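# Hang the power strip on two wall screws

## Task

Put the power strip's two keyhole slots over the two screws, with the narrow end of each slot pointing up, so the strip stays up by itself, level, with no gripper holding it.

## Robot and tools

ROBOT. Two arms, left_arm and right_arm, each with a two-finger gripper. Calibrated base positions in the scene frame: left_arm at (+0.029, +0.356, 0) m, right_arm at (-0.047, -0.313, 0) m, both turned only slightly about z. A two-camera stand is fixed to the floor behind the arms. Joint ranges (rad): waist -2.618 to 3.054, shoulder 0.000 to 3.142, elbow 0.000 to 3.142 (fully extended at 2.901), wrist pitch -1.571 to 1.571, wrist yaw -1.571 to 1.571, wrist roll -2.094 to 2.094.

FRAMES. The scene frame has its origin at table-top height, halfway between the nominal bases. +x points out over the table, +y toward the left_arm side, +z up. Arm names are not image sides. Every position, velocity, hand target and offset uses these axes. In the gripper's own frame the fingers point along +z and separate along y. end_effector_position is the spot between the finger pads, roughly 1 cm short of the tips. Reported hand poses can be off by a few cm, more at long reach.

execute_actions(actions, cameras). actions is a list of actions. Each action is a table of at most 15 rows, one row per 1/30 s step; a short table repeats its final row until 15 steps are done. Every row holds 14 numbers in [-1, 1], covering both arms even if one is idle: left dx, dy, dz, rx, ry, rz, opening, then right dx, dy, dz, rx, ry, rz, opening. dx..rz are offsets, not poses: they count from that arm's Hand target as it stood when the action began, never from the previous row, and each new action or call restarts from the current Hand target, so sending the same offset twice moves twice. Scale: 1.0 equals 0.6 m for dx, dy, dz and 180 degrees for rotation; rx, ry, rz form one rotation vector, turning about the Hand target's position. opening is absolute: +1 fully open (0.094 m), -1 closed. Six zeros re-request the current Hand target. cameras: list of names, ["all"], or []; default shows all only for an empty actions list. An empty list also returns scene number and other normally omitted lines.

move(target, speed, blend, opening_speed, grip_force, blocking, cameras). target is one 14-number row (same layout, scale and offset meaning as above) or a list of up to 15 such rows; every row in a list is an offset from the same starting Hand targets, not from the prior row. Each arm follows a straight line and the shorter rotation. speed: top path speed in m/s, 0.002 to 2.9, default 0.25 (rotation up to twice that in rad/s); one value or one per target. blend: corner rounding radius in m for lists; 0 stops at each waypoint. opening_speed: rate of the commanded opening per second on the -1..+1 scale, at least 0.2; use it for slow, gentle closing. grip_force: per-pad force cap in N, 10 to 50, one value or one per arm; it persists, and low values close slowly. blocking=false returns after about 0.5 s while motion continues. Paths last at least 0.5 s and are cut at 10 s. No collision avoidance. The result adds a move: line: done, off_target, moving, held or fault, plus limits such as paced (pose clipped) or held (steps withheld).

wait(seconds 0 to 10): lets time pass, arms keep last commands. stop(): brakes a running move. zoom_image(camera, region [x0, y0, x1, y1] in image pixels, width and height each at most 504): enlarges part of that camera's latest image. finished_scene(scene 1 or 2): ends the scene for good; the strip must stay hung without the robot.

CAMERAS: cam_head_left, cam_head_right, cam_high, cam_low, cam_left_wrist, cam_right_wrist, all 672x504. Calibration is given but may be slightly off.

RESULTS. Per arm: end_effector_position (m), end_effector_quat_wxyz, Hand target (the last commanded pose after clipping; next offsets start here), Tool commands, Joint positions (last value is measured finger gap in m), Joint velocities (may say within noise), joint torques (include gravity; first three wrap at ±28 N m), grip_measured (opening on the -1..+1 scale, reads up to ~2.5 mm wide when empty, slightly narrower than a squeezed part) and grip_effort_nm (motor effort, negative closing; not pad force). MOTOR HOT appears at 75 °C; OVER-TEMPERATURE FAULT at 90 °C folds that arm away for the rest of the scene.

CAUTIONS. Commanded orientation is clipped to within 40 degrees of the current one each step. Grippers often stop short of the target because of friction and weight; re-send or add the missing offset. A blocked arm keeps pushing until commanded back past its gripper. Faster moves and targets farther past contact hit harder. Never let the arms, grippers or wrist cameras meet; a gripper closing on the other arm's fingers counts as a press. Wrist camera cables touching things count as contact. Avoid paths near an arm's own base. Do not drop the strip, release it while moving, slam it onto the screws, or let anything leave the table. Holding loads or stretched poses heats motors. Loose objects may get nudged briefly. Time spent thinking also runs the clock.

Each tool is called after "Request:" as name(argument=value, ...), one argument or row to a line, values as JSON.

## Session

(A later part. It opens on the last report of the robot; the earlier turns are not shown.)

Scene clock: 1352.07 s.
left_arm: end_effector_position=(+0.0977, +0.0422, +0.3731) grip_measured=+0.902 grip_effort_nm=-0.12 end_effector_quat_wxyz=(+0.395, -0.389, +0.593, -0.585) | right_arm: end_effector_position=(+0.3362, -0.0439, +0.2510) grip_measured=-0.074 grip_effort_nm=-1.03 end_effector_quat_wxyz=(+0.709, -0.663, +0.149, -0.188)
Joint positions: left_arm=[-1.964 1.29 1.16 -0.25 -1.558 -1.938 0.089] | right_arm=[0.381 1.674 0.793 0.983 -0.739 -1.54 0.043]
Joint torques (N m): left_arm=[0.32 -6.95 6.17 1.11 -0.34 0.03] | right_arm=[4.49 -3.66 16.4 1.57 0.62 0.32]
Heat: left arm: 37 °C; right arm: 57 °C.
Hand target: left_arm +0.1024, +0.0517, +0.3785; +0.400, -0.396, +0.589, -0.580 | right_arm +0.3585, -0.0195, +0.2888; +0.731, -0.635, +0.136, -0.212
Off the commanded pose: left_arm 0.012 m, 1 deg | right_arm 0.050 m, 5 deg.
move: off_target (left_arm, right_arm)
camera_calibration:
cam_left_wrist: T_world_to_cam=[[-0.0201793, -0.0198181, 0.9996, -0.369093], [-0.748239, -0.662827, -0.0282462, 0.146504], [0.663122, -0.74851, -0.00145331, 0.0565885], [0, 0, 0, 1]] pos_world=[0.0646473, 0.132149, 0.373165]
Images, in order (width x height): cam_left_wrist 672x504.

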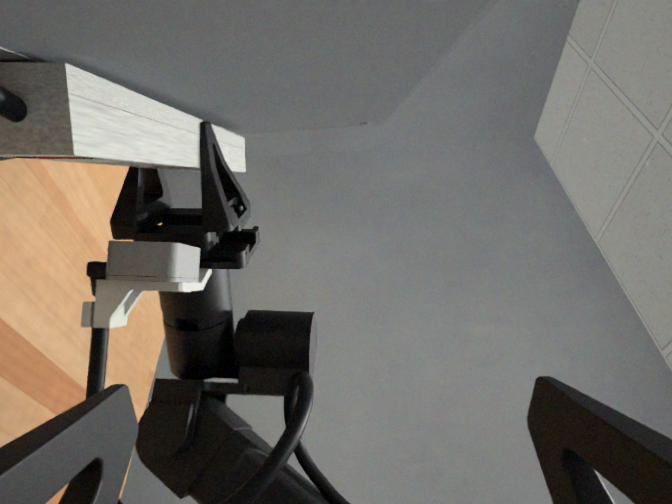

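Request:
move(
  target=[0,0,0,0,0,0,0.9,0,0,0,0.021,-0.018,0,-0.35],
  speed=0.05,
  cameras=["cam_left_wrist"],
)

Request:
zoom_image(
  camera="cam_left_wrist",
  region=[0, 40, 320, 280],
)

Scene clock: 1370.40 s.
left_arm: end_effector_position=(+0.0977, +0.0422, +0.3731) grip_measured=+0.902 grip_effort_nm=-0.12 end_effector_quat_wxyz=(+0.395, -0.389, +0.593, -0.585) | right_arm: end_effector_position=(+0.3361, -0.0442, +0.2513) grip_measured=-0.074 grip_effort_nm=-1.02 end_effector_quat_wxyz=(+0.731, -0.645, +0.122, -0.184)
Joint positions: left_arm=[-1.964 1.29 1.16 -0.25 -1.558 -1.938 0.089] | right_arm=[0.364 1.75 0.793 1.154 -0.797 -1.489 0.043]
Joint torques (N m): left_arm=[0.34 -6.98 6.16 1.11 -0.34 0.03] | right_arm=[6.3 -4.77 13.96 1.65 1.33 0.3]
Heat: left arm: 37 °C; right arm: 65 °C.
Hand target: left_arm +0.1024, +0.0517, +0.3785; +0.400, -0.396, +0.589, -0.580 | right_arm +0.3585, -0.0195, +0.2889; +0.755, -0.604, +0.122, -0.225
Off the commanded pose: left_arm 0.012 m, 1 deg | right_arm 0.050 m, 7 deg.
move: off_target (left_arm, right_arm)
camera_calibration:
cam_left_wrist: T_world_to_cam=[[-0.0201793, -0.0198181, 0.9996, -0.369093], [-0.748239, -0.662827, -0.0282462, 0.146504], [0.663122, -0.74851, -0.00145331, 0.0565885], [0, 0, 0, 1]] pos_world=[0.0646473, 0.132149, 0.373165]
Images, in order (width x height): cam_left_wrist 672x504.

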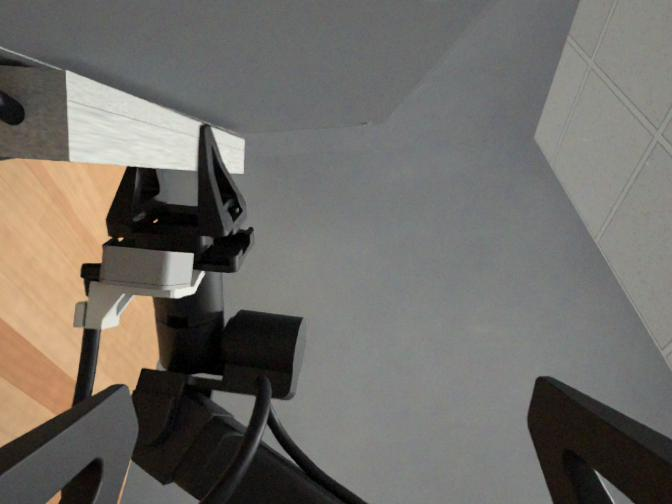

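Scaled by 1.575.

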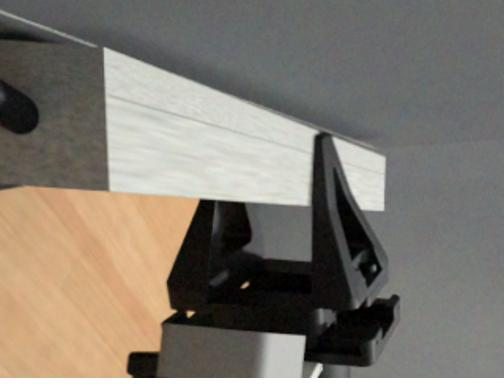

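Request:
move(
  target=[
    [0,0,0,0,0,0,0.9,-0.025,-0.03,0.003,-0.004,0.018,0.0,-0.35],
    [0,0,0,0,0,0,0.9,0.005,0.006,0.003,-0.004,0.018,0.02,-0.35],
  ],
  speed=0.05,
  cameras=["cam_left_wrist"],
)

Request:
zoom_image(
  camera="cam_left_wrist",
  region=[0, 40, 320, 280],
)

Scene clock: 1401.50 s.
left_arm: end_effector_position=(+0.0977, +0.0422, +0.3731) grip_measured=+0.902 grip_effort_nm=-0.12 end_effector_quat_wxyz=(+0.395, -0.389, +0.593, -0.585) | right_arm: end_effector_position=(+0.3360, -0.0442, +0.2509) grip_measured=-0.074 grip_effort_nm=-1.03 end_effector_quat_wxyz=(+0.729, -0.651, +0.120, -0.172)
Joint positions: left_arm=[-1.964 1.29 1.16 -0.25 -1.558 -1.938 0.089] | right_arm=[0.356 1.748 0.807 1.124 -0.827 -1.485 0.043]
Joint torques (N m): left_arm=[0.32 -6.95 6.17 1.1 -0.33 0.03] | right_arm=[5.72 -4.66 17.02 1.3 0.93 0.73]
Heat: left arm: 37 °C; right arm: 66 °C.
Hand target: left_arm +0.1024, +0.0517, +0.3785; +0.400, -0.396, +0.589, -0.580 | right_arm +0.3616, -0.0160, +0.2908; +0.754, -0.618, +0.123, -0.185
Off the commanded pose: left_arm 0.012 m, 1 deg | right_arm 0.055 m, 5 deg.
move: off_target (left_arm, right_arm)
camera_calibration:
cam_left_wrist: T_world_to_cam=[[-0.0201793, -0.0198181, 0.9996, -0.369093], [-0.748239, -0.662827, -0.0282462, 0.146504], [0.663122, -0.74851, -0.00145331, 0.0565885], [0, 0, 0, 1]] pos_world=[0.0646473, 0.132149, 0.373165]
Images, in order (width x height): cam_left_wrist 672x504.

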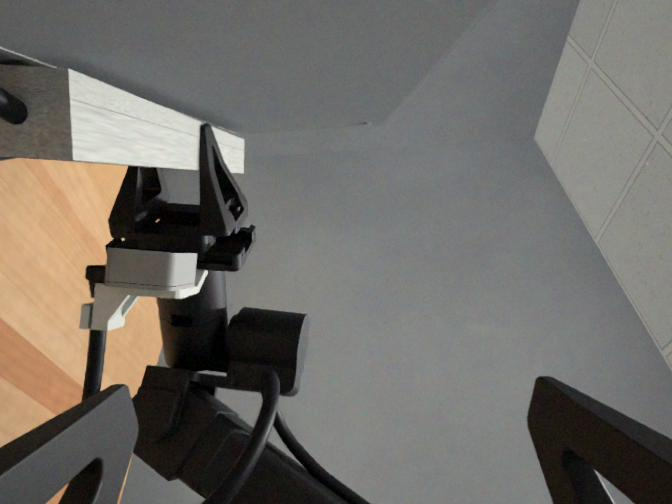

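Scaled by 1.575.

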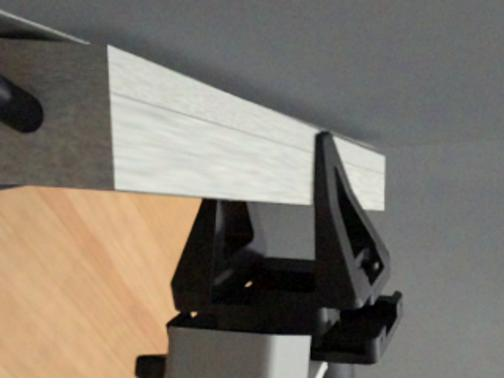

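Request:
move(
  target=[
    [0,0,0,0,0,0,0.9,-0.03,-0.036,0.003,0.009,0.011,0.0,-0.35],
    [0,0,0,0,0,0,0.9,0.01,0.012,0.003,0.009,0.011,0.02,-0.35],
  ],
  speed=0.05,
  cameras=["cam_left_wrist"],
)

Request:
zoom_image(
  camera="cam_left_wrist",
  region=[0, 40, 320, 280],
)

Request:
move(
  target=[
    [0,0,0,0,0,0,0.9,-0.03,-0.036,0.003,0.009,0.011,0.0,-0.35],
    [0,0,0,0,0,0,0.9,0.005,0.006,0.003,0.009,0.011,0.01,-0.35],
  ],
  speed=0.05,
  cameras=["cam_left_wrist"],
)

Request:
zoom_image(
  camera="cam_left_wrist",
  region=[0, 40, 320, 280],
)

Scene clock: 1408.93 s.
left_arm: end_effector_position=(+0.0977, +0.0422, +0.3731) grip_measured=+0.902 grip_effort_nm=-0.12 end_effector_quat_wxyz=(+0.395, -0.389, +0.593, -0.585) | right_arm: end_effector_position=(+0.3360, -0.0439, +0.2510) grip_measured=-0.074 grip_effort_nm=-1.02 end_effector_quat_wxyz=(+0.739, -0.652, +0.089, -0.143)
Joint positions: left_arm=[-1.964 1.29 1.16 -0.25 -1.558 -1.938 0.089] | right_arm=[0.328 1.802 0.853 1.175 -0.936 -1.444 0.043]
Joint torques (N m): left_arm=[0.32 -6.95 6.16 1.11 -0.34 0.03] | right_arm=[7.36 -5.2 17.5 1.06 1.37 1.16]
Heat: left arm: 37 °C; right arm: 64 °C.
Hand target: left_arm +0.1024, +0.0517, +0.3785; +0.400, -0.396, +0.589, -0.580 | right_arm +0.3676, -0.0088, +0.2926; +0.766, -0.614, +0.119, -0.149
Off the commanded pose: left_arm 0.012 m, 1 deg | right_arm 0.063 m, 6 deg.
move: off_target (left_arm, right_arm)
camera_calibration:
cam_left_wrist: T_world_to_cam=[[-0.0201793, -0.0198181, 0.9996, -0.369093], [-0.748239, -0.662827, -0.0282462, 0.146504], [0.663122, -0.74851, -0.00145331, 0.0565885], [0, 0, 0, 1]] pos_world=[0.0646473, 0.132149, 0.373165]
Images, in order (width x height): cam_left_wrist 672x504.

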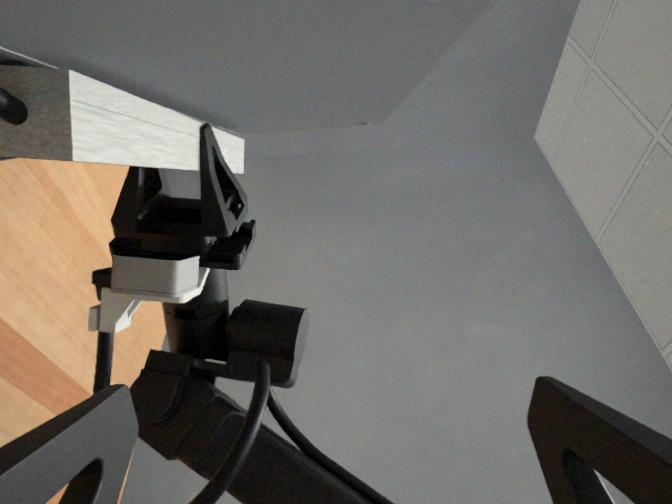

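Scaled by 1.575.

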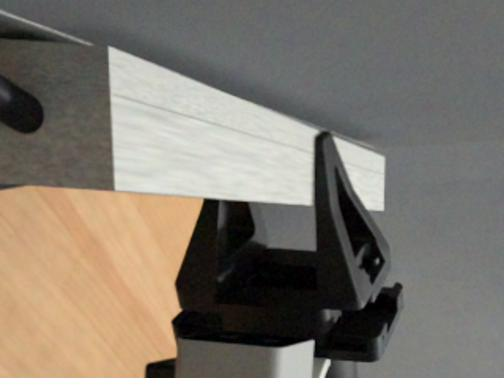

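Scene clock: 1410.90 s.
left_arm: end_effector_position=(+0.0977, +0.0422, +0.3731) grip_measured=+0.902 grip_effort_nm=-0.12 end_effector_quat_wxyz=(+0.395, -0.389, +0.593, -0.585) | right_arm: end_effector_position=(+0.3370, -0.0422, +0.2492) grip_measured=-0.074 grip_effort_nm=-1.02 end_effector_quat_wxyz=(+0.742, -0.654, +0.090, -0.117)
Joint positions: left_arm=[-1.964 1.29 1.16 -0.25 -1.558 -1.938 0.089] | right_arm=[0.322 1.828 0.879 1.182 -0.977 -1.397 0.043]
Joint torques (N m): left_arm=[0.35 -6.93 6.15 1.11 -0.35 0.02] | right_arm=[7.71 -5.57 17.51 1.16 1.58 1.38]
Heat: left arm: 37 °C; right arm: 64 °C.
Hand target: left_arm +0.1024, +0.0517, +0.3785; +0.400, -0.396, +0.589, -0.580 | right_arm +0.3706, -0.0052, +0.2944; +0.774, -0.608, +0.124, -0.124
Off the commanded pose: left_arm 0.012 m, 1 deg | right_arm 0.067 m, 8 deg.
move: off_target (left_arm, right_arm)
camera_calibration:
cam_left_wrist: T_world_to_cam=[[-0.0201793, -0.0198181, 0.9996, -0.369093], [-0.748239, -0.662827, -0.0282462, 0.146504], [0.663122, -0.74851, -0.00145331, 0.0565885], [0, 0, 0, 1]] pos_world=[0.0646473, 0.132149, 0.373165]
Images, in order (width x height): cam_left_wrist 672x504.

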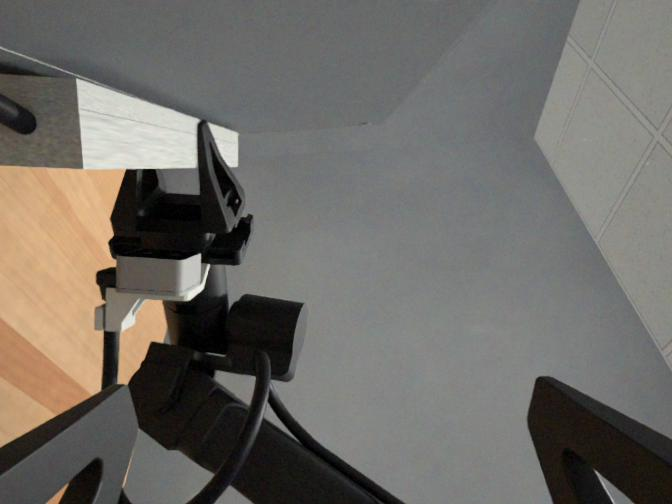

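Scaled by 1.575.

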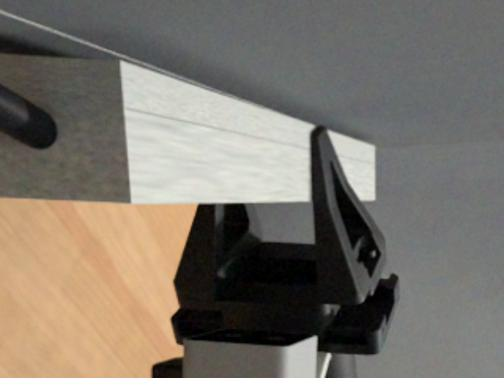

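Request:
move(
  target=[
    [0,0,0,0,0,0,0.9,-0.02,-0.024,0.0,-0.004,-0.005,-0.015,-0.35],
    [0,0,0,0,0,0,0.9,-0.005,-0.006,-0.003,-0.004,-0.005,-0.03,-0.35],
  ],
  speed=0.05,
  cameras=["cam_left_wrist"],
)

Request:
zoom_image(
  camera="cam_left_wrist",
  region=[0, 40, 320, 280],
)

Scene clock: 1421.30 s.
left_arm: end_effector_position=(+0.0977, +0.0422, +0.3731) grip_measured=+0.902 grip_effort_nm=-0.12 end_effector_quat_wxyz=(+0.395, -0.389, +0.593, -0.585) | right_arm: end_effector_position=(+0.3376, -0.0426, +0.2496) grip_measured=-0.074 grip_effort_nm=-1.03 end_effector_quat_wxyz=(+0.742, -0.654, +0.089, -0.121)
Joint positions: left_arm=[-1.964 1.29 1.16 -0.25 -1.558 -1.938 0.089] | right_arm=[0.322 1.827 0.879 1.18 -0.973 -1.403 0.043]
Joint torques (N m): left_arm=[0.34 -6.94 6.19 1.1 -0.35 0.02] | right_arm=[8.96 -8.5 12.75 1.12 2.28 0.82]
Heat: left arm: 37 °C; right arm: 64 °C.
Hand target: left_arm +0.1024, +0.0517, +0.3785; +0.400, -0.396, +0.589, -0.580 | right_arm +0.3676, -0.0088, +0.2926; +0.765, -0.605, +0.146, -0.166
Off the commanded pose: left_arm 0.012 m, 1 deg | right_arm 0.062 m, 10 deg.
move: off_target (left_arm, right_arm)
camera_calibration:
cam_left_wrist: T_world_to_cam=[[-0.0201793, -0.0198181, 0.9996, -0.369093], [-0.748239, -0.662827, -0.0282462, 0.146504], [0.663122, -0.74851, -0.00145331, 0.0565885], [0, 0, 0, 1]] pos_world=[0.0646473, 0.132149, 0.373165]
Images, in order (width x height): cam_left_wrist 672x504.

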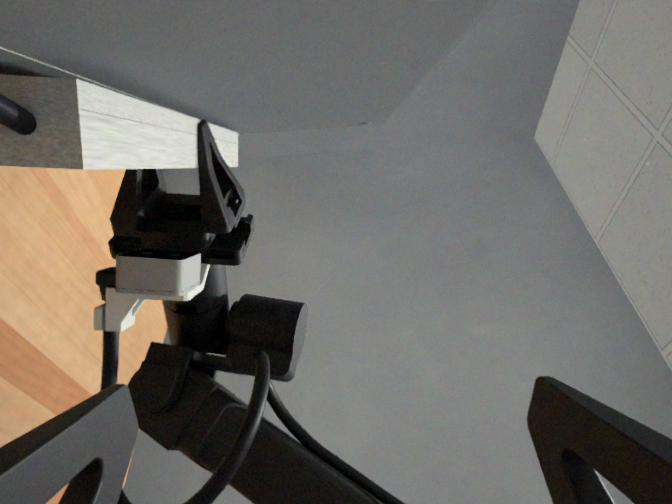

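Scaled by 1.575.

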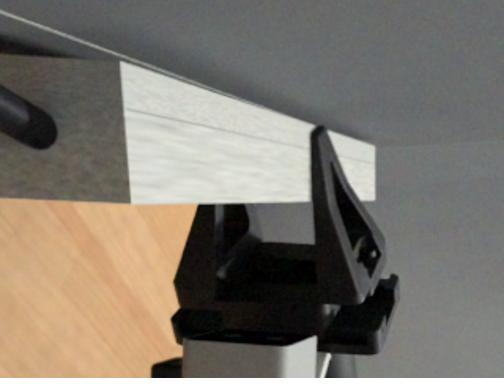

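Request:
move(
  target=[
    [0,0,0,0,0,0,0.9,-0.045,-0.05,-0.005,-0.007,-0.009,-0.01,-0.35],
    [0,0,0,0,0,0,0.9,-0.01,-0.01,-0.008,-0.007,-0.009,-0.03,-0.35],
  ],
  speed=0.05,
  cameras=["cam_left_wrist"],
)

Request:
zoom_image(
  camera="cam_left_wrist",
  region=[0, 40, 320, 280],
)

Scene clock: 1427.00 s.
left_arm: end_effector_position=(+0.0977, +0.0422, +0.3731) grip_measured=+0.902 grip_effort_nm=-0.11 end_effector_quat_wxyz=(+0.395, -0.389, +0.593, -0.585) | right_arm: end_effector_position=(+0.3375, -0.0420, +0.2493) grip_measured=-0.074 grip_effort_nm=-1.02 end_effector_quat_wxyz=(+0.733, -0.648, +0.131, -0.158)
Joint positions: left_arm=[-1.964 1.29 1.16 -0.25 -1.558 -1.938 0.089] | right_arm=[0.361 1.762 0.813 1.135 -0.822 -1.446 0.043]
Joint torques (N m): left_arm=[0.32 -6.95 6.17 1.11 -0.35 0.04] | right_arm=[8.32 -7.05 12.59 1.35 1.95 0.43]
Heat: left arm: 37 °C; right arm: 63 °C.
Hand target: left_arm +0.1024, +0.0517, +0.3785; +0.400, -0.396, +0.589, -0.580 | right_arm +0.3616, -0.0147, +0.2877; +0.751, -0.603, +0.162, -0.212
Off the commanded pose: left_arm 0.012 m, 1 deg | right_arm 0.053 m, 9 deg.
move: off_target (left_arm, right_arm)
camera_calibration:
cam_left_wrist: T_world_to_cam=[[-0.0201793, -0.0198181, 0.9996, -0.369093], [-0.748239, -0.662827, -0.0282462, 0.146504], [0.663122, -0.74851, -0.00145331, 0.0565885], [0, 0, 0, 1]] pos_world=[0.0646473, 0.132149, 0.373165]
Images, in order (width x height): cam_left_wrist 672x504.

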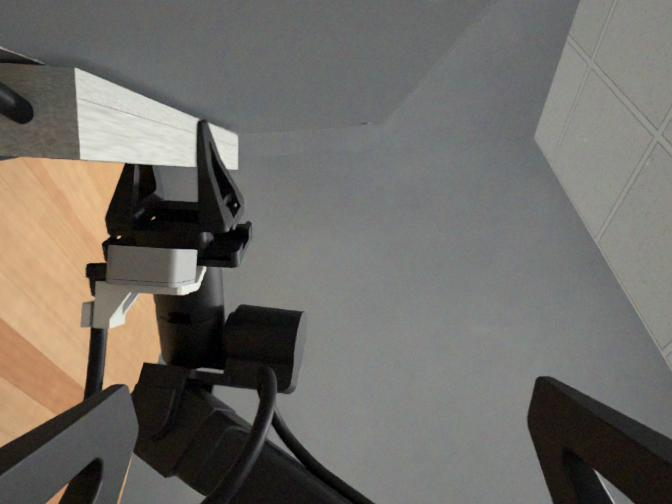

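Scaled by 1.575.

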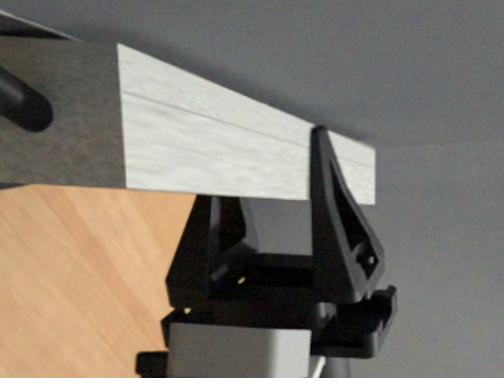

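Request:
move(
  target=[
    [0,0,0,0,0,0,0.9,0.015,0.018,0.0,0,0,0.0,-0.35],
    [0,0,0,0,0,0,0.9,0.02,0.024,0.0,0,0,0.025,-0.35],
  ],
  speed=0.05,
  cameras=["cam_left_wrist"],
)

Request:
zoom_image(
  camera="cam_left_wrist",
  region=[0, 40, 320, 280],
)

Scene clock: 1433.23 s.
left_arm: end_effector_position=(+0.0977, +0.0422, +0.3731) grip_measured=+0.902 grip_effort_nm=-0.12 end_effector_quat_wxyz=(+0.395, -0.389, +0.593, -0.585) | right_arm: end_effector_position=(+0.3371, -0.0416, +0.2484) grip_measured=-0.074 grip_effort_nm=-1.03 end_effector_quat_wxyz=(+0.738, -0.646, +0.122, -0.154)
Joint positions: left_arm=[-1.964 1.29 1.16 -0.25 -1.558 -1.938 0.089] | right_arm=[0.356 1.783 0.818 1.172 -0.845 -1.433 0.043]
Joint torques (N m): left_arm=[0.38 -6.98 6.17 1.1 -0.35 0.04] | right_arm=[8.55 -4.07 18.26 1.12 1.59 0.47]
Heat: left arm: 37 °C; right arm: 61 °C.
Hand target: left_arm +0.1024, +0.0517, +0.3785; +0.400, -0.396, +0.589, -0.580 | right_arm +0.3737, -0.0004, +0.2877; +0.759, -0.609, +0.138, -0.183
Off the commanded pose: left_arm 0.012 m, 1 deg | right_arm 0.068 m, 6 deg.
move: off_target (left_arm, right_arm)
camera_calibration:
cam_left_wrist: T_world_to_cam=[[-0.0201793, -0.0198181, 0.9996, -0.369093], [-0.748239, -0.662827, -0.0282462, 0.146504], [0.663122, -0.74851, -0.00145331, 0.0565885], [0, 0, 0, 1]] pos_world=[0.0646473, 0.132149, 0.373165]
Images, in order (width x height): cam_left_wrist 672x504.

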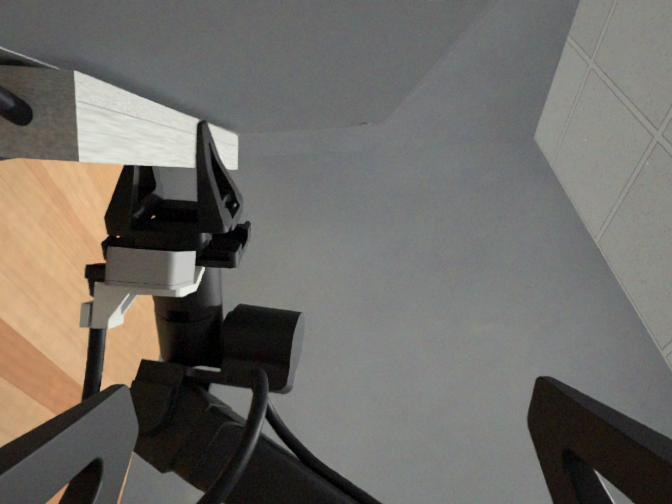

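Scaled by 1.575.

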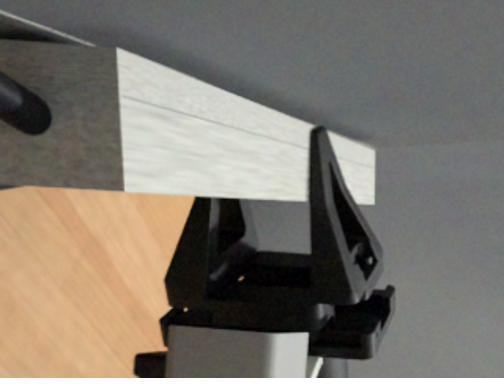

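Request:
move(
  target=[
    [0,0,0,0,0,0,0.9,-0.03,-0.036,-0.03,0,0,-0.008,-0.35],
    [0,0,0,0,0,0,0.9,-0.035,-0.042,-0.075,0,0,-0.008,-0.35],
  ],
  speed=0.05,
  cameras=["cam_left_wrist"],
)

Request:
zoom_image(
  camera="cam_left_wrist",
  region=[0, 40, 320, 280],
)

Scene clock: 1439.50 s.
left_arm: end_effector_position=(+0.0977, +0.0422, +0.3731) grip_measured=+0.902 grip_effort_nm=-0.12 end_effector_quat_wxyz=(+0.395, -0.389, +0.593, -0.585) | right_arm: end_effector_position=(+0.3359, -0.0438, +0.2462) grip_measured=-0.074 grip_effort_nm=-1.02 end_effector_quat_wxyz=(+0.757, -0.620, +0.102, -0.178)
Joint positions: left_arm=[-1.964 1.29 1.16 -0.25 -1.558 -1.938 0.089] | right_arm=[0.357 1.857 0.792 1.379 -0.828 -1.404 0.043]
Joint torques (N m): left_arm=[0.31 -6.94 6.15 1.1 -0.34 0.03] | right_arm=[5.97 -4.93 7.95 0.86 1.41 0.02]
Heat: left arm: 37 °C; right arm: 61 °C.
Hand target: left_arm +0.1024, +0.0517, +0.3785; +0.400, -0.396, +0.589, -0.580 | right_arm +0.3526, -0.0256, +0.2426; +0.757, -0.608, +0.146, -0.192
Off the commanded pose: left_arm 0.012 m, 1 deg | right_arm 0.025 m, 5 deg.
move: off_target (left_arm, right_arm)
camera_calibration:
cam_left_wrist: T_world_to_cam=[[-0.0201793, -0.0198181, 0.9996, -0.369093], [-0.748239, -0.662827, -0.0282462, 0.146504], [0.663122, -0.74851, -0.00145331, 0.0565885], [0, 0, 0, 1]] pos_world=[0.0646473, 0.132149, 0.373165]
Images, in order (width x height): cam_left_wrist 672x504.

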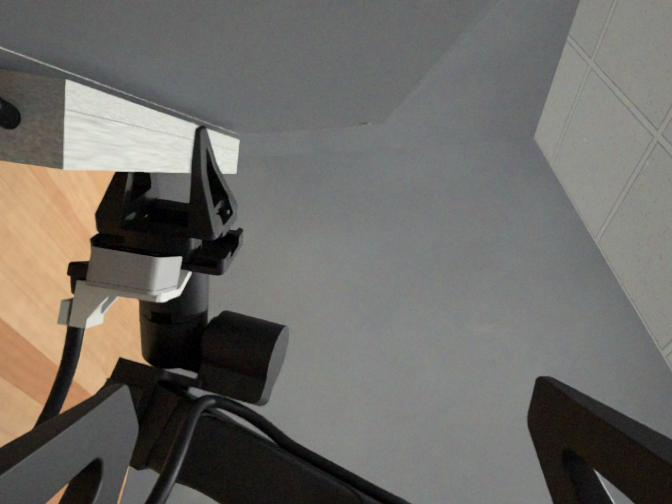

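Scaled by 1.575.

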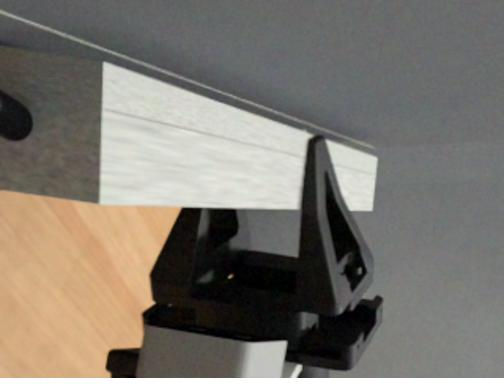

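Request:
move(
  target=[0,0,0,0,0,0,0.9,-0.03,-0.036,-0.02,-0.026,0.022,0,-0.35],
  speed=0.05,
  cameras=["cam_left_wrist"],
)

Request:
zoom_image(
  camera="cam_left_wrist",
  region=[0, 40, 320, 280],
)

Scene clock: 1446.70 s.
left_arm: end_effector_position=(+0.0977, +0.0422, +0.3731) grip_measured=+0.902 grip_effort_nm=-0.12 end_effector_quat_wxyz=(+0.395, -0.389, +0.593, -0.585) | right_arm: end_effector_position=(+0.3334, -0.0472, +0.2422) grip_measured=-0.074 grip_effort_nm=-1.02 end_effector_quat_wxyz=(+0.739, -0.633, +0.137, -0.182)
Joint positions: left_arm=[-1.964 1.29 1.16 -0.25 -1.558 -1.938 0.089] | right_arm=[0.368 1.778 0.747 1.256 -0.768 -1.442 0.043]
Joint torques (N m): left_arm=[0.35 -6.95 6.2 1.11 -0.34 0.02] | right_arm=[0.8 -8.28 4.29 0.69 0.33 -0.15]
Heat: left arm: 37 °C; right arm: 59 °C.
Hand target: left_arm +0.1024, +0.0517, +0.3785; +0.400, -0.396, +0.589, -0.580 | right_arm +0.3346, -0.0472, +0.2309; +0.726, -0.644, +0.164, -0.177
Off the commanded pose: left_arm 0.012 m, 1 deg | right_arm 0.012 m, 4 deg.
move: off_target (left_arm, right_arm)
camera_calibration:
cam_left_wrist: T_world_to_cam=[[-0.0201793, -0.0198181, 0.9996, -0.369093], [-0.748239, -0.662827, -0.0282462, 0.146504], [0.663122, -0.74851, -0.00145331, 0.0565885], [0, 0, 0, 1]] pos_world=[0.0646473, 0.132149, 0.373165]
Images, in order (width x height): cam_left_wrist 672x504.

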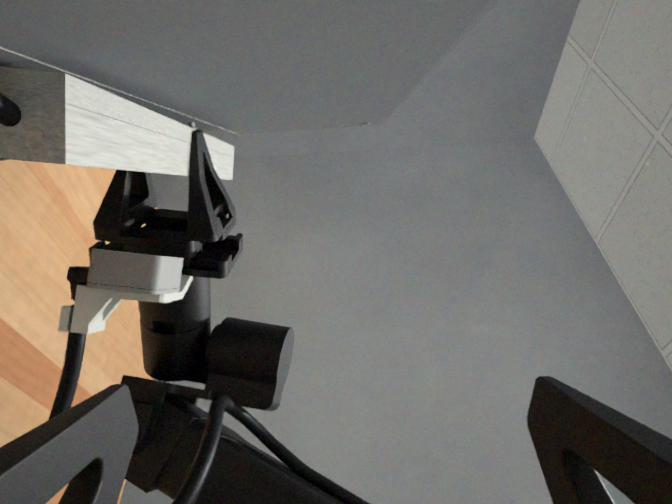

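Scaled by 1.575.

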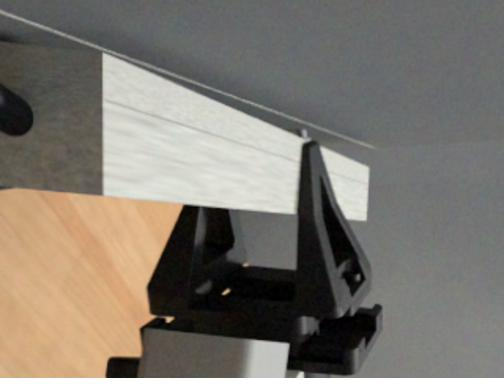

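Request:
move(
  target=[
    [0,0,0,0,0,0,0.9,-0.01,-0.012,0.09,0.013,-0.011,0,-0.35],
    [0,0,0,0,0,0,0.9,0.045,0.054,0.095,0.022,-0.019,0.01,-0.35],
  ],
  speed=0.05,
  cameras=["cam_left_wrist"],
)

Request:
zoom_image(
  camera="cam_left_wrist",
  region=[0, 40, 320, 280],
)

Scene clock: 1460.37 s.
left_arm: end_effector_position=(+0.0977, +0.0422, +0.3731) grip_measured=+0.902 grip_effort_nm=-0.11 end_effector_quat_wxyz=(+0.395, -0.389, +0.593, -0.585) | right_arm: end_effector_position=(+0.3343, -0.0429, +0.2449) grip_measured=-0.074 grip_effort_nm=-1.03 end_effector_quat_wxyz=(+0.731, -0.649, +0.147, -0.152)
Joint positions: left_arm=[-1.964 1.29 1.16 -0.25 -1.558 -1.938 0.089] | right_arm=[0.367 1.745 0.787 1.124 -0.802 -1.433 0.043]
Joint torques (N m): left_arm=[0.35 -6.95 6.17 1.11 -0.34 0.03] | right_arm=[5.38 -4.72 17.37 1.3 0.86 0.4]
Heat: left arm: 37 °C; right arm: 56 °C.
Hand target: left_arm +0.1024, +0.0517, +0.3785; +0.400, -0.396, +0.589, -0.580 | right_arm +0.3616, -0.0148, +0.2877; +0.755, -0.616, +0.138, -0.179
Off the commanded pose: left_arm 0.012 m, 1 deg | right_arm 0.058 m, 6 deg.
move: off_target (left_arm, right_arm)
camera_calibration:
cam_left_wrist: T_world_to_cam=[[-0.0201793, -0.0198181, 0.9996, -0.369093], [-0.748239, -0.662827, -0.0282462, 0.146504], [0.663122, -0.74851, -0.00145331, 0.0565885], [0, 0, 0, 1]] pos_world=[0.0646473, 0.132149, 0.373165]
Images, in order (width x height): cam_left_wrist 672x504.

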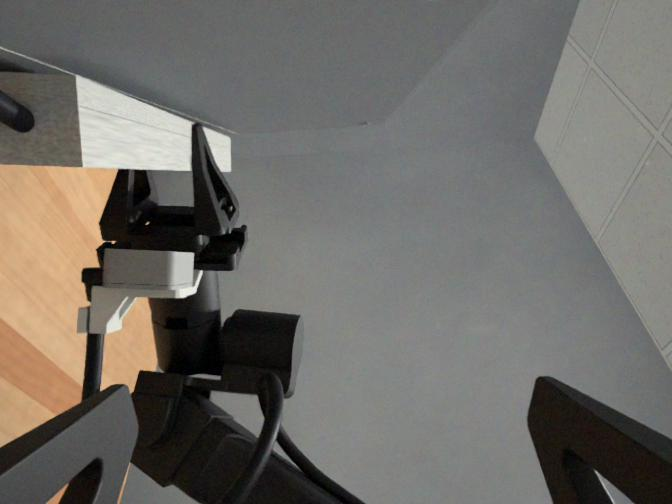

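Scaled by 1.575.

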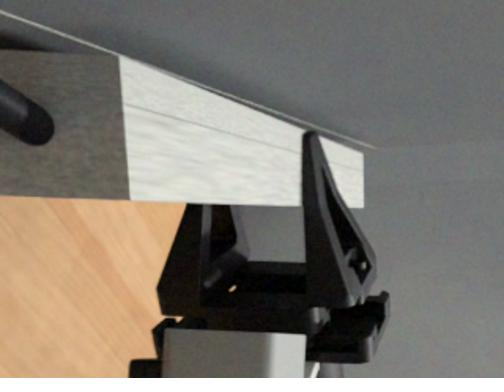

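Request:
move(
  target=[
    [0,0,0,0,0,0,0.9,-0.05,-0.056,0.012,-0.012,-0.014,0.0,-0.35],
    [0,0,0,0,0,0,0.9,0.003,-0.001,0.012,-0.012,-0.014,0.005,-0.35],
  ],
  speed=0.05,
  cameras=["cam_left_wrist"],
)

Request:
zoom_image(
  camera="cam_left_wrist",
  region=[0, 40, 320, 280],
)

Scene clock: 1466.23 s.
left_arm: end_effector_position=(+0.0977, +0.0422, +0.3731) grip_measured=+0.902 grip_effort_nm=-0.12 end_effector_quat_wxyz=(+0.395, -0.389, +0.593, -0.585) | right_arm: end_effector_position=(+0.3377, -0.0418, +0.2506) grip_measured=-0.074 grip_effort_nm=-1.03 end_effector_quat_wxyz=(+0.722, -0.663, +0.127, -0.155)
Joint positions: left_arm=[-1.964 1.29 1.16 -0.25 -1.558 -1.938 0.089] | right_arm=[0.356 1.733 0.836 1.033 -0.843 -1.491 0.043]
Joint torques (N m): left_arm=[0.34 -6.97 6.16 1.12 -0.35 0.04] | right_arm=[5.14 -4.59 16.64 1.69 0.88 0.43]
Heat: left arm: 37 °C; right arm: 60 °C.
Hand target: left_arm +0.1024, +0.0517, +0.3785; +0.400, -0.396, +0.589, -0.580 | right_arm +0.3634, -0.0154, +0.2949; +0.747, -0.627, +0.113, -0.189
Off the commanded pose: left_arm 0.012 m, 1 deg | right_arm 0.058 m, 7 deg.
move: off_target (left_arm, right_arm)
camera_calibration:
cam_left_wrist: T_world_to_cam=[[-0.0201793, -0.0198181, 0.9996, -0.369093], [-0.748239, -0.662827, -0.0282462, 0.146504], [0.663122, -0.74851, -0.00145331, 0.0565885], [0, 0, 0, 1]] pos_world=[0.0646473, 0.132149, 0.373165]
Images, in order (width x height): cam_left_wrist 672x504.

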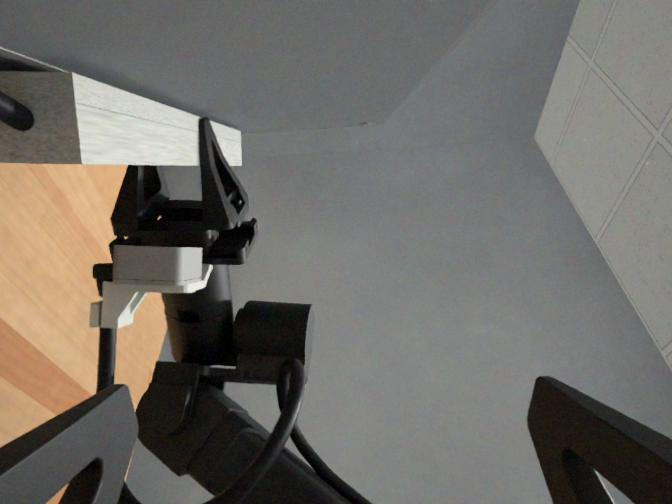

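Scaled by 1.575.

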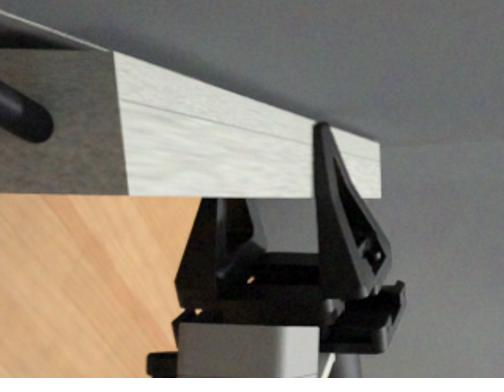

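Request:
move(
  target=[0,0,0,0,0,0,0.9,0.005,0.008,0,0,0,-0.035,-0.35],
  speed=0.05,
  cameras=["cam_left_wrist"],
)

Request:
zoom_image(
  camera="cam_left_wrist",
  region=[0, 40, 320, 280],
)

Scene clock: 1472.93 s.
left_arm: end_effector_position=(+0.0977, +0.0422, +0.3731) grip_measured=+0.902 grip_effort_nm=-0.12 end_effector_quat_wxyz=(+0.395, -0.389, +0.593, -0.585) | right_arm: end_effector_position=(+0.3385, -0.0413, +0.2512) grip_measured=-0.074 grip_effort_nm=-1.03 end_effector_quat_wxyz=(+0.718, -0.665, +0.134, -0.159)
Joint positions: left_arm=[-1.964 1.29 1.16 -0.25 -1.558 -1.938 0.089] | right_arm=[0.362 1.719 0.836 1.003 -0.822 -1.503 0.043]
Joint torques (N m): left_arm=[0.31 -6.95 6.17 1.11 -0.34 0.03] | right_arm=[8.7 -6.24 14 1.61 1.96 0.15]
Heat: left arm: 37 °C; right arm: 60 °C.
Hand target: left_arm +0.1024, +0.0517, +0.3785; +0.400, -0.396, +0.589, -0.580 | right_arm +0.3664, -0.0105, +0.2950; +0.736, -0.620, +0.147, -0.230
Off the commanded pose: left_arm 0.012 m, 1 deg | right_arm 0.060 m, 10 deg.
move: off_target (left_arm, right_arm)
camera_calibration:
cam_left_wrist: T_world_to_cam=[[-0.0201793, -0.0198181, 0.9996, -0.369093], [-0.748239, -0.662827, -0.0282462, 0.146504], [0.663122, -0.74851, -0.00145331, 0.0565885], [0, 0, 0, 1]] pos_world=[0.0646473, 0.132149, 0.373165]
Images, in order (width x height): cam_left_wrist 672x504.

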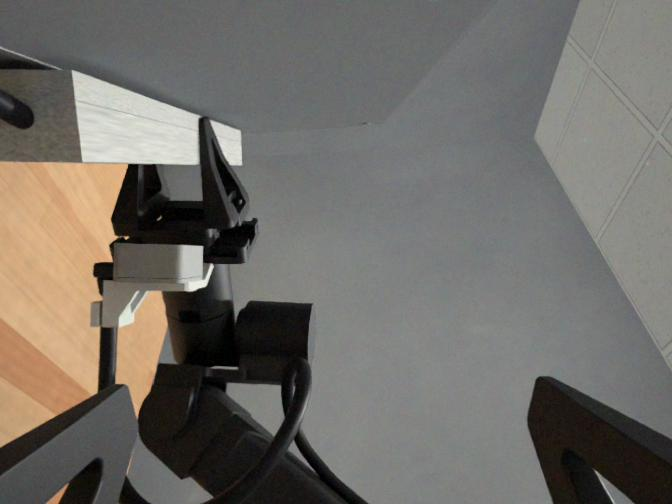

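Scaled by 1.575.

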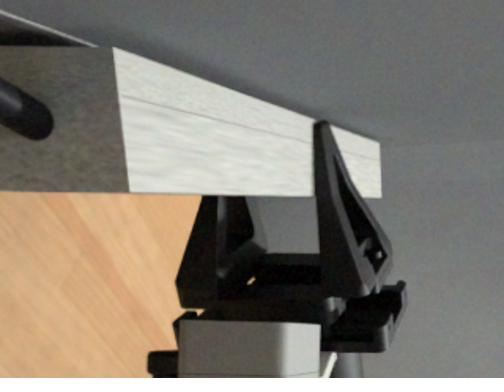

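Request:
move(
  target=[
    [0,0,0,0,0,0,0.9,-0.035,-0.04,-0.004,-0.006,-0.008,-0.01,-0.35],
    [0,0,0,0,0,0,0.9,0.01,0.012,-0.004,-0.006,-0.008,-0.02,-0.35],
  ],
  speed=0.05,
  cameras=["cam_left_wrist"],
)

Request:
zoom_image(
  camera="cam_left_wrist",
  region=[0, 40, 320, 280],
)

Scene clock: 1483.00 s.
left_arm: end_effector_position=(+0.0977, +0.0422, +0.3731) grip_measured=+0.902 grip_effort_nm=-0.12 end_effector_quat_wxyz=(+0.395, -0.389, +0.593, -0.585) | right_arm: end_effector_position=(+0.3382, -0.0405, +0.2509) grip_measured=-0.074 grip_effort_nm=-1.03 end_effector_quat_wxyz=(+0.708, -0.662, +0.160, -0.187)
Joint positions: left_arm=[-1.964 1.29 1.16 -0.25 -1.558 -1.938 0.089] | right_arm=[0.395 1.678 0.8 0.974 -0.711 -1.528 0.043]
Joint torques (N m): left_arm=[0.35 -6.94 6.15 1.1 -0.34 0.02] | right_arm=[8.99 -3.08 16.43 1.78 1.84 -0.26]
Heat: left arm: 37 °C; right arm: 59 °C.
Hand target: left_arm +0.1024, +0.0517, +0.3785; +0.400, -0.396, +0.589, -0.580 | right_arm +0.3724, -0.0034, +0.2925; +0.724, -0.619, +0.155, -0.262
Off the commanded pose: left_arm 0.012 m, 1 deg | right_arm 0.065 m, 10 deg.
move: off_target (left_arm, right_arm)
camera_calibration:
cam_left_wrist: T_world_to_cam=[[-0.0201793, -0.0198181, 0.9996, -0.369093], [-0.748239, -0.662827, -0.0282462, 0.146504], [0.663122, -0.74851, -0.00145331, 0.0565885], [0, 0, 0, 1]] pos_world=[0.0646473, 0.132149, 0.373165]
Images, in order (width x height): cam_left_wrist 672x504.

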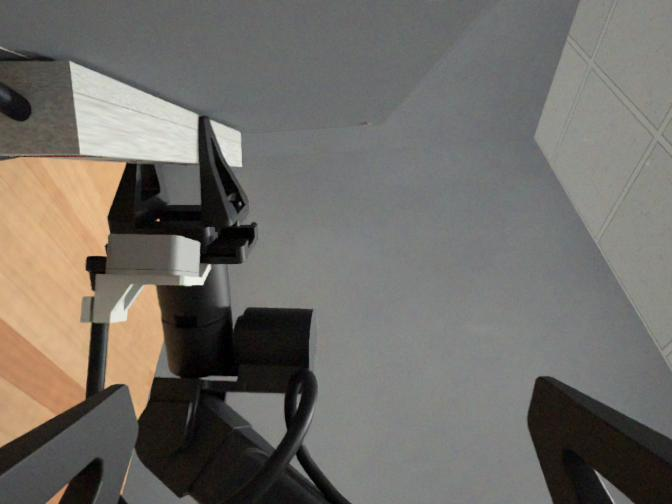

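Scaled by 1.575.

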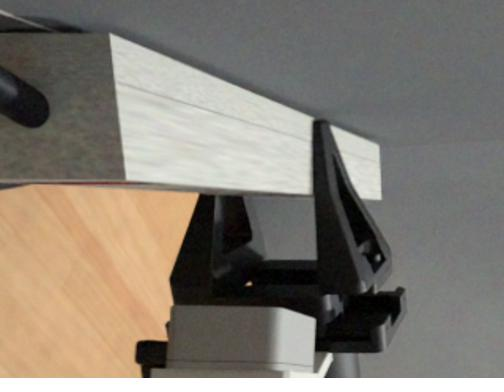

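Request:
move(
  target=[0,0,0,0,0,0,0.9,-0.035,-0.043,-0.02,0.003,0.004,0.02,-0.35],
  speed=0.04,
  cameras=["cam_left_wrist"],
)

Request:
zoom_image(
  camera="cam_left_wrist",
  region=[0, 40, 320, 280],
)

Scene clock: 1489.67 s.
left_arm: end_effector_position=(+0.0977, +0.0422, +0.3731) grip_measured=+0.902 grip_effort_nm=-0.12 end_effector_quat_wxyz=(+0.395, -0.389, +0.593, -0.585) | right_arm: end_effector_position=(+0.3376, -0.0412, +0.2513) grip_measured=-0.074 grip_effort_nm=-1.02 end_effector_quat_wxyz=(+0.713, -0.660, +0.153, -0.184)
Joint positions: left_arm=[-1.964 1.29 1.16 -0.25 -1.558 -1.938 0.089] | right_arm=[0.388 1.689 0.8 1.001 -0.733 -1.521 0.043]
Joint torques (N m): left_arm=[0.35 -6.95 6.16 1.11 -0.34 0.03] | right_arm=[3.89 -4.93 10.26 2.24 1 0.1]
Heat: left arm: 37 °C; right arm: 61 °C.
Hand target: left_arm +0.1024, +0.0517, +0.3785; +0.400, -0.396, +0.589, -0.580 | right_arm +0.3514, -0.0292, +0.2805; +0.734, -0.621, +0.141, -0.234
Off the commanded pose: left_arm 0.012 m, 1 deg | right_arm 0.034 m, 8 deg.
move: off_target (left_arm, right_arm)
camera_calibration:
cam_left_wrist: T_world_to_cam=[[-0.0201793, -0.0198181, 0.9996, -0.369093], [-0.748239, -0.662827, -0.0282462, 0.146504], [0.663122, -0.74851, -0.00145331, 0.0565885], [0, 0, 0, 1]] pos_world=[0.0646473, 0.132149, 0.373165]
Images, in order (width x height): cam_left_wrist 672x504.

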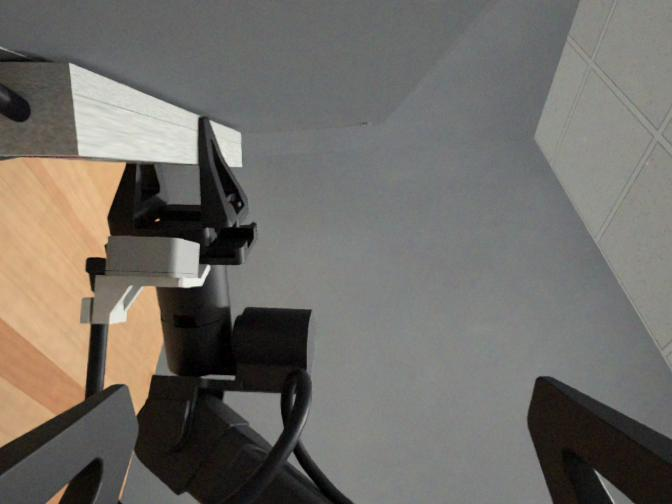

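Scaled by 1.575.

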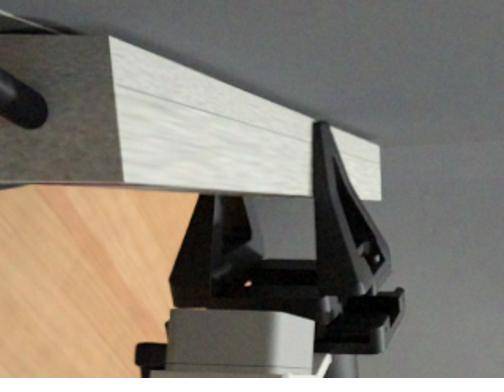

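Request:
move(
  target=[0,0,0,0,0,0,0.9,0,0,-0.035,-0.01,0.008,0,-0.35],
  speed=0.04,
  cameras=["cam_left_wrist"],
)

Request:
zoom_image(
  camera="cam_left_wrist",
  region=[0, 40, 320, 280],
)

Scene clock: 1495.07 s.
left_arm: end_effector_position=(+0.0977, +0.0422, +0.3731) grip_measured=+0.902 grip_effort_nm=-0.12 end_effector_quat_wxyz=(+0.395, -0.389, +0.593, -0.585) | right_arm: end_effector_position=(+0.3374, -0.0414, +0.2496) grip_measured=-0.074 grip_effort_nm=-1.03 end_effector_quat_wxyz=(+0.717, -0.655, +0.144, -0.190)
Joint positions: left_arm=[-1.964 1.29 1.16 -0.25 -1.558 -1.938 0.089] | right_arm=[0.386 1.709 0.791 1.054 -0.739 -1.521 0.043]
Joint torques (N m): left_arm=[0.34 -6.94 6.15 1.11 -0.34 0.03] | right_arm=[4.01 -4.3 9.29 1.7 1.02 -0.19]
Heat: left arm: 37 °C; right arm: 60 °C.
Hand target: left_arm +0.1024, +0.0517, +0.3785; +0.400, -0.396, +0.589, -0.580 | right_arm +0.3514, -0.0291, +0.2595; +0.722, -0.636, +0.147, -0.229
Off the commanded pose: left_arm 0.012 m, 1 deg | right_arm 0.021 m, 5 deg.
move: off_target (left_arm, right_arm)
camera_calibration:
cam_left_wrist: T_world_to_cam=[[-0.0201793, -0.0198181, 0.9996, -0.369093], [-0.748239, -0.662827, -0.0282462, 0.146504], [0.663122, -0.74851, -0.00145331, 0.0565885], [0, 0, 0, 1]] pos_world=[0.0646473, 0.132149, 0.373165]
Images, in order (width x height): cam_left_wrist 672x504.

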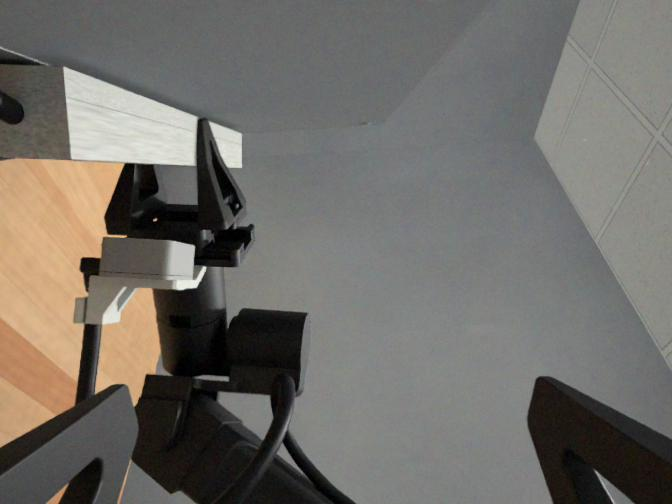

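Scaled by 1.575.

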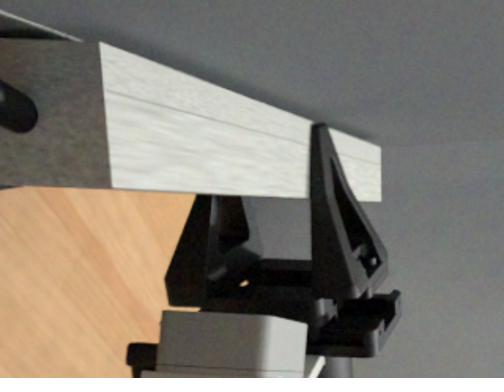

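Request:
move(
  target=[0,0,0,0,0,0,0.9,0.008,0.01,-0.025,-0.002,0.018,0,-0.35],
  speed=0.04,
  cameras=["cam_left_wrist"],
)

Request:
zoom_image(
  camera="cam_left_wrist",
  region=[0, 40, 320, 280],
)

Scene clock: 1504.83 s.
left_arm: end_effector_position=(+0.0977, +0.0422, +0.3731) grip_measured=+0.902 grip_effort_nm=-0.12 end_effector_quat_wxyz=(+0.395, -0.389, +0.593, -0.585) | right_arm: end_effector_position=(+0.3375, -0.0415, +0.2488) grip_measured=-0.074 grip_effort_nm=-1.03 end_effector_quat_wxyz=(+0.721, -0.652, +0.140, -0.188)
Joint positions: left_arm=[-1.964 1.29 1.16 -0.25 -1.558 -1.938 0.089] | right_arm=[0.382 1.724 0.79 1.086 -0.75 -1.511 0.043]
Joint torques (N m): left_arm=[0.32 -6.93 6.15 1.11 -0.34 0.03] | right_arm=[5.41 -3.11 9.8 1.22 1.25 -0.17]
Heat: left arm: 37 °C; right arm: 58 °C.
Hand target: left_arm +0.1024, +0.0517, +0.3785; +0.400, -0.396, +0.589, -0.580 | right_arm +0.3562, -0.0232, +0.2445; +0.716, -0.644, +0.167, -0.211
Off the commanded pose: left_arm 0.012 m, 1 deg | right_arm 0.027 m, 4 deg.
move: off_target (left_arm, right_arm)
camera_calibration:
cam_left_wrist: T_world_to_cam=[[-0.0201793, -0.0198181, 0.9996, -0.369093], [-0.748239, -0.662827, -0.0282462, 0.146504], [0.663122, -0.74851, -0.00145331, 0.0565885], [0, 0, 0, 1]] pos_world=[0.0646473, 0.132149, 0.373165]
Images, in order (width x height): cam_left_wrist 672x504.

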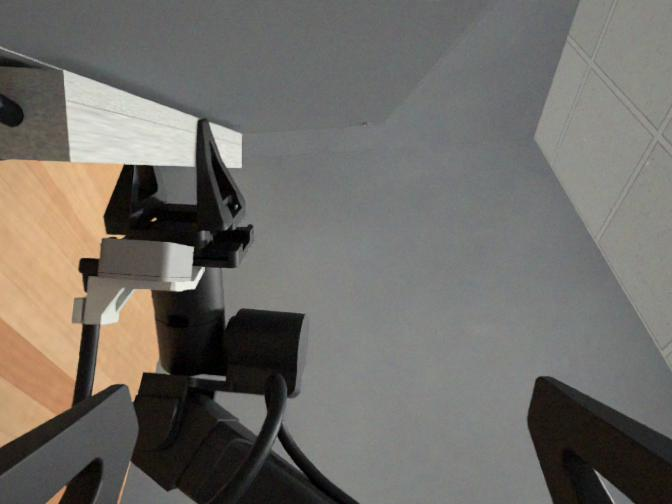

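Scaled by 1.575.

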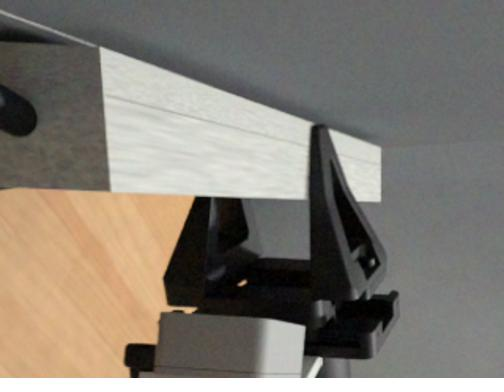

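Request:
move(
  target=[0,0,0,0,0,0,0.9,-0.025,-0.03,-0.01,-0.008,0.006,0,-0.35],
  speed=0.03,
  cameras=["cam_left_wrist"],
)

Request:
zoom_image(
  camera="cam_left_wrist",
  region=[0, 40, 320, 280],
)

Scene clock: 1510.63 s.
left_arm: end_effector_position=(+0.0977, +0.0422, +0.3731) grip_measured=+0.902 grip_effort_nm=-0.12 end_effector_quat_wxyz=(+0.395, -0.389, +0.593, -0.585) | right_arm: end_effector_position=(+0.3371, -0.0429, +0.2474) grip_measured=-0.074 grip_effort_nm=-1.02 end_effector_quat_wxyz=(+0.721, -0.649, +0.146, -0.196)
Joint positions: left_arm=[-1.964 1.29 1.16 -0.25 -1.558 -1.938 0.089] | right_arm=[0.387 1.72 0.773 1.102 -0.724 -1.512 0.043]
Joint torques (N m): left_arm=[0.35 -6.97 6.17 1.1 -0.35 0.04] | right_arm=[1.77 -7.5 5.07 0.82 0.69 -0.28]
Heat: left arm: 37 °C; right arm: 57 °C.
Hand target: left_arm +0.1024, +0.0517, +0.3785; +0.400, -0.396, +0.589, -0.580 | right_arm +0.3412, -0.0412, +0.2384; +0.706, -0.655, +0.171, -0.207
Off the commanded pose: left_arm 0.012 m, 1 deg | right_arm 0.010 m, 4 deg.
move: off_target (left_arm, right_arm)
camera_calibration:
cam_left_wrist: T_world_to_cam=[[-0.0201793, -0.0198181, 0.9996, -0.369093], [-0.748239, -0.662827, -0.0282462, 0.146504], [0.663122, -0.74851, -0.00145331, 0.0565885], [0, 0, 0, 1]] pos_world=[0.0646473, 0.132149, 0.373165]
Images, in order (width x height): cam_left_wrist 672x504.

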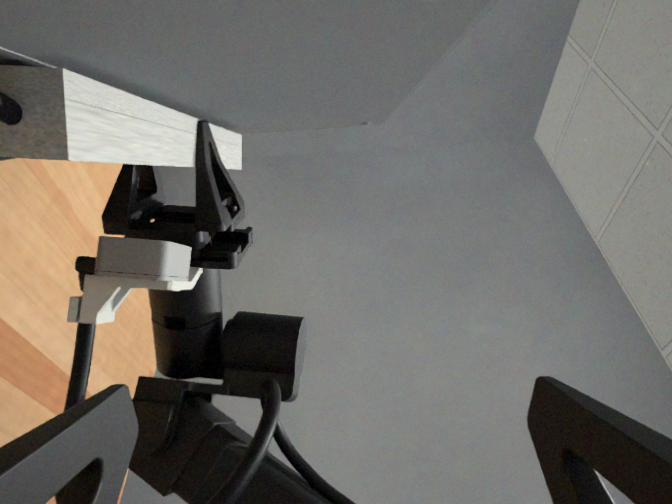

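Scaled by 1.575.

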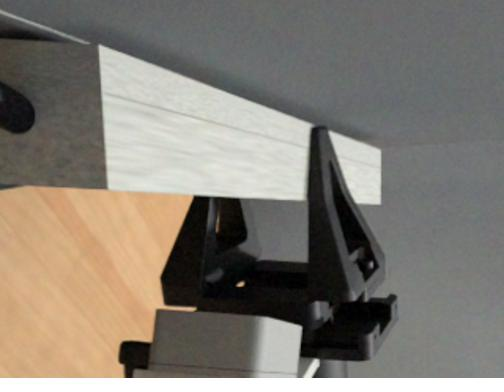

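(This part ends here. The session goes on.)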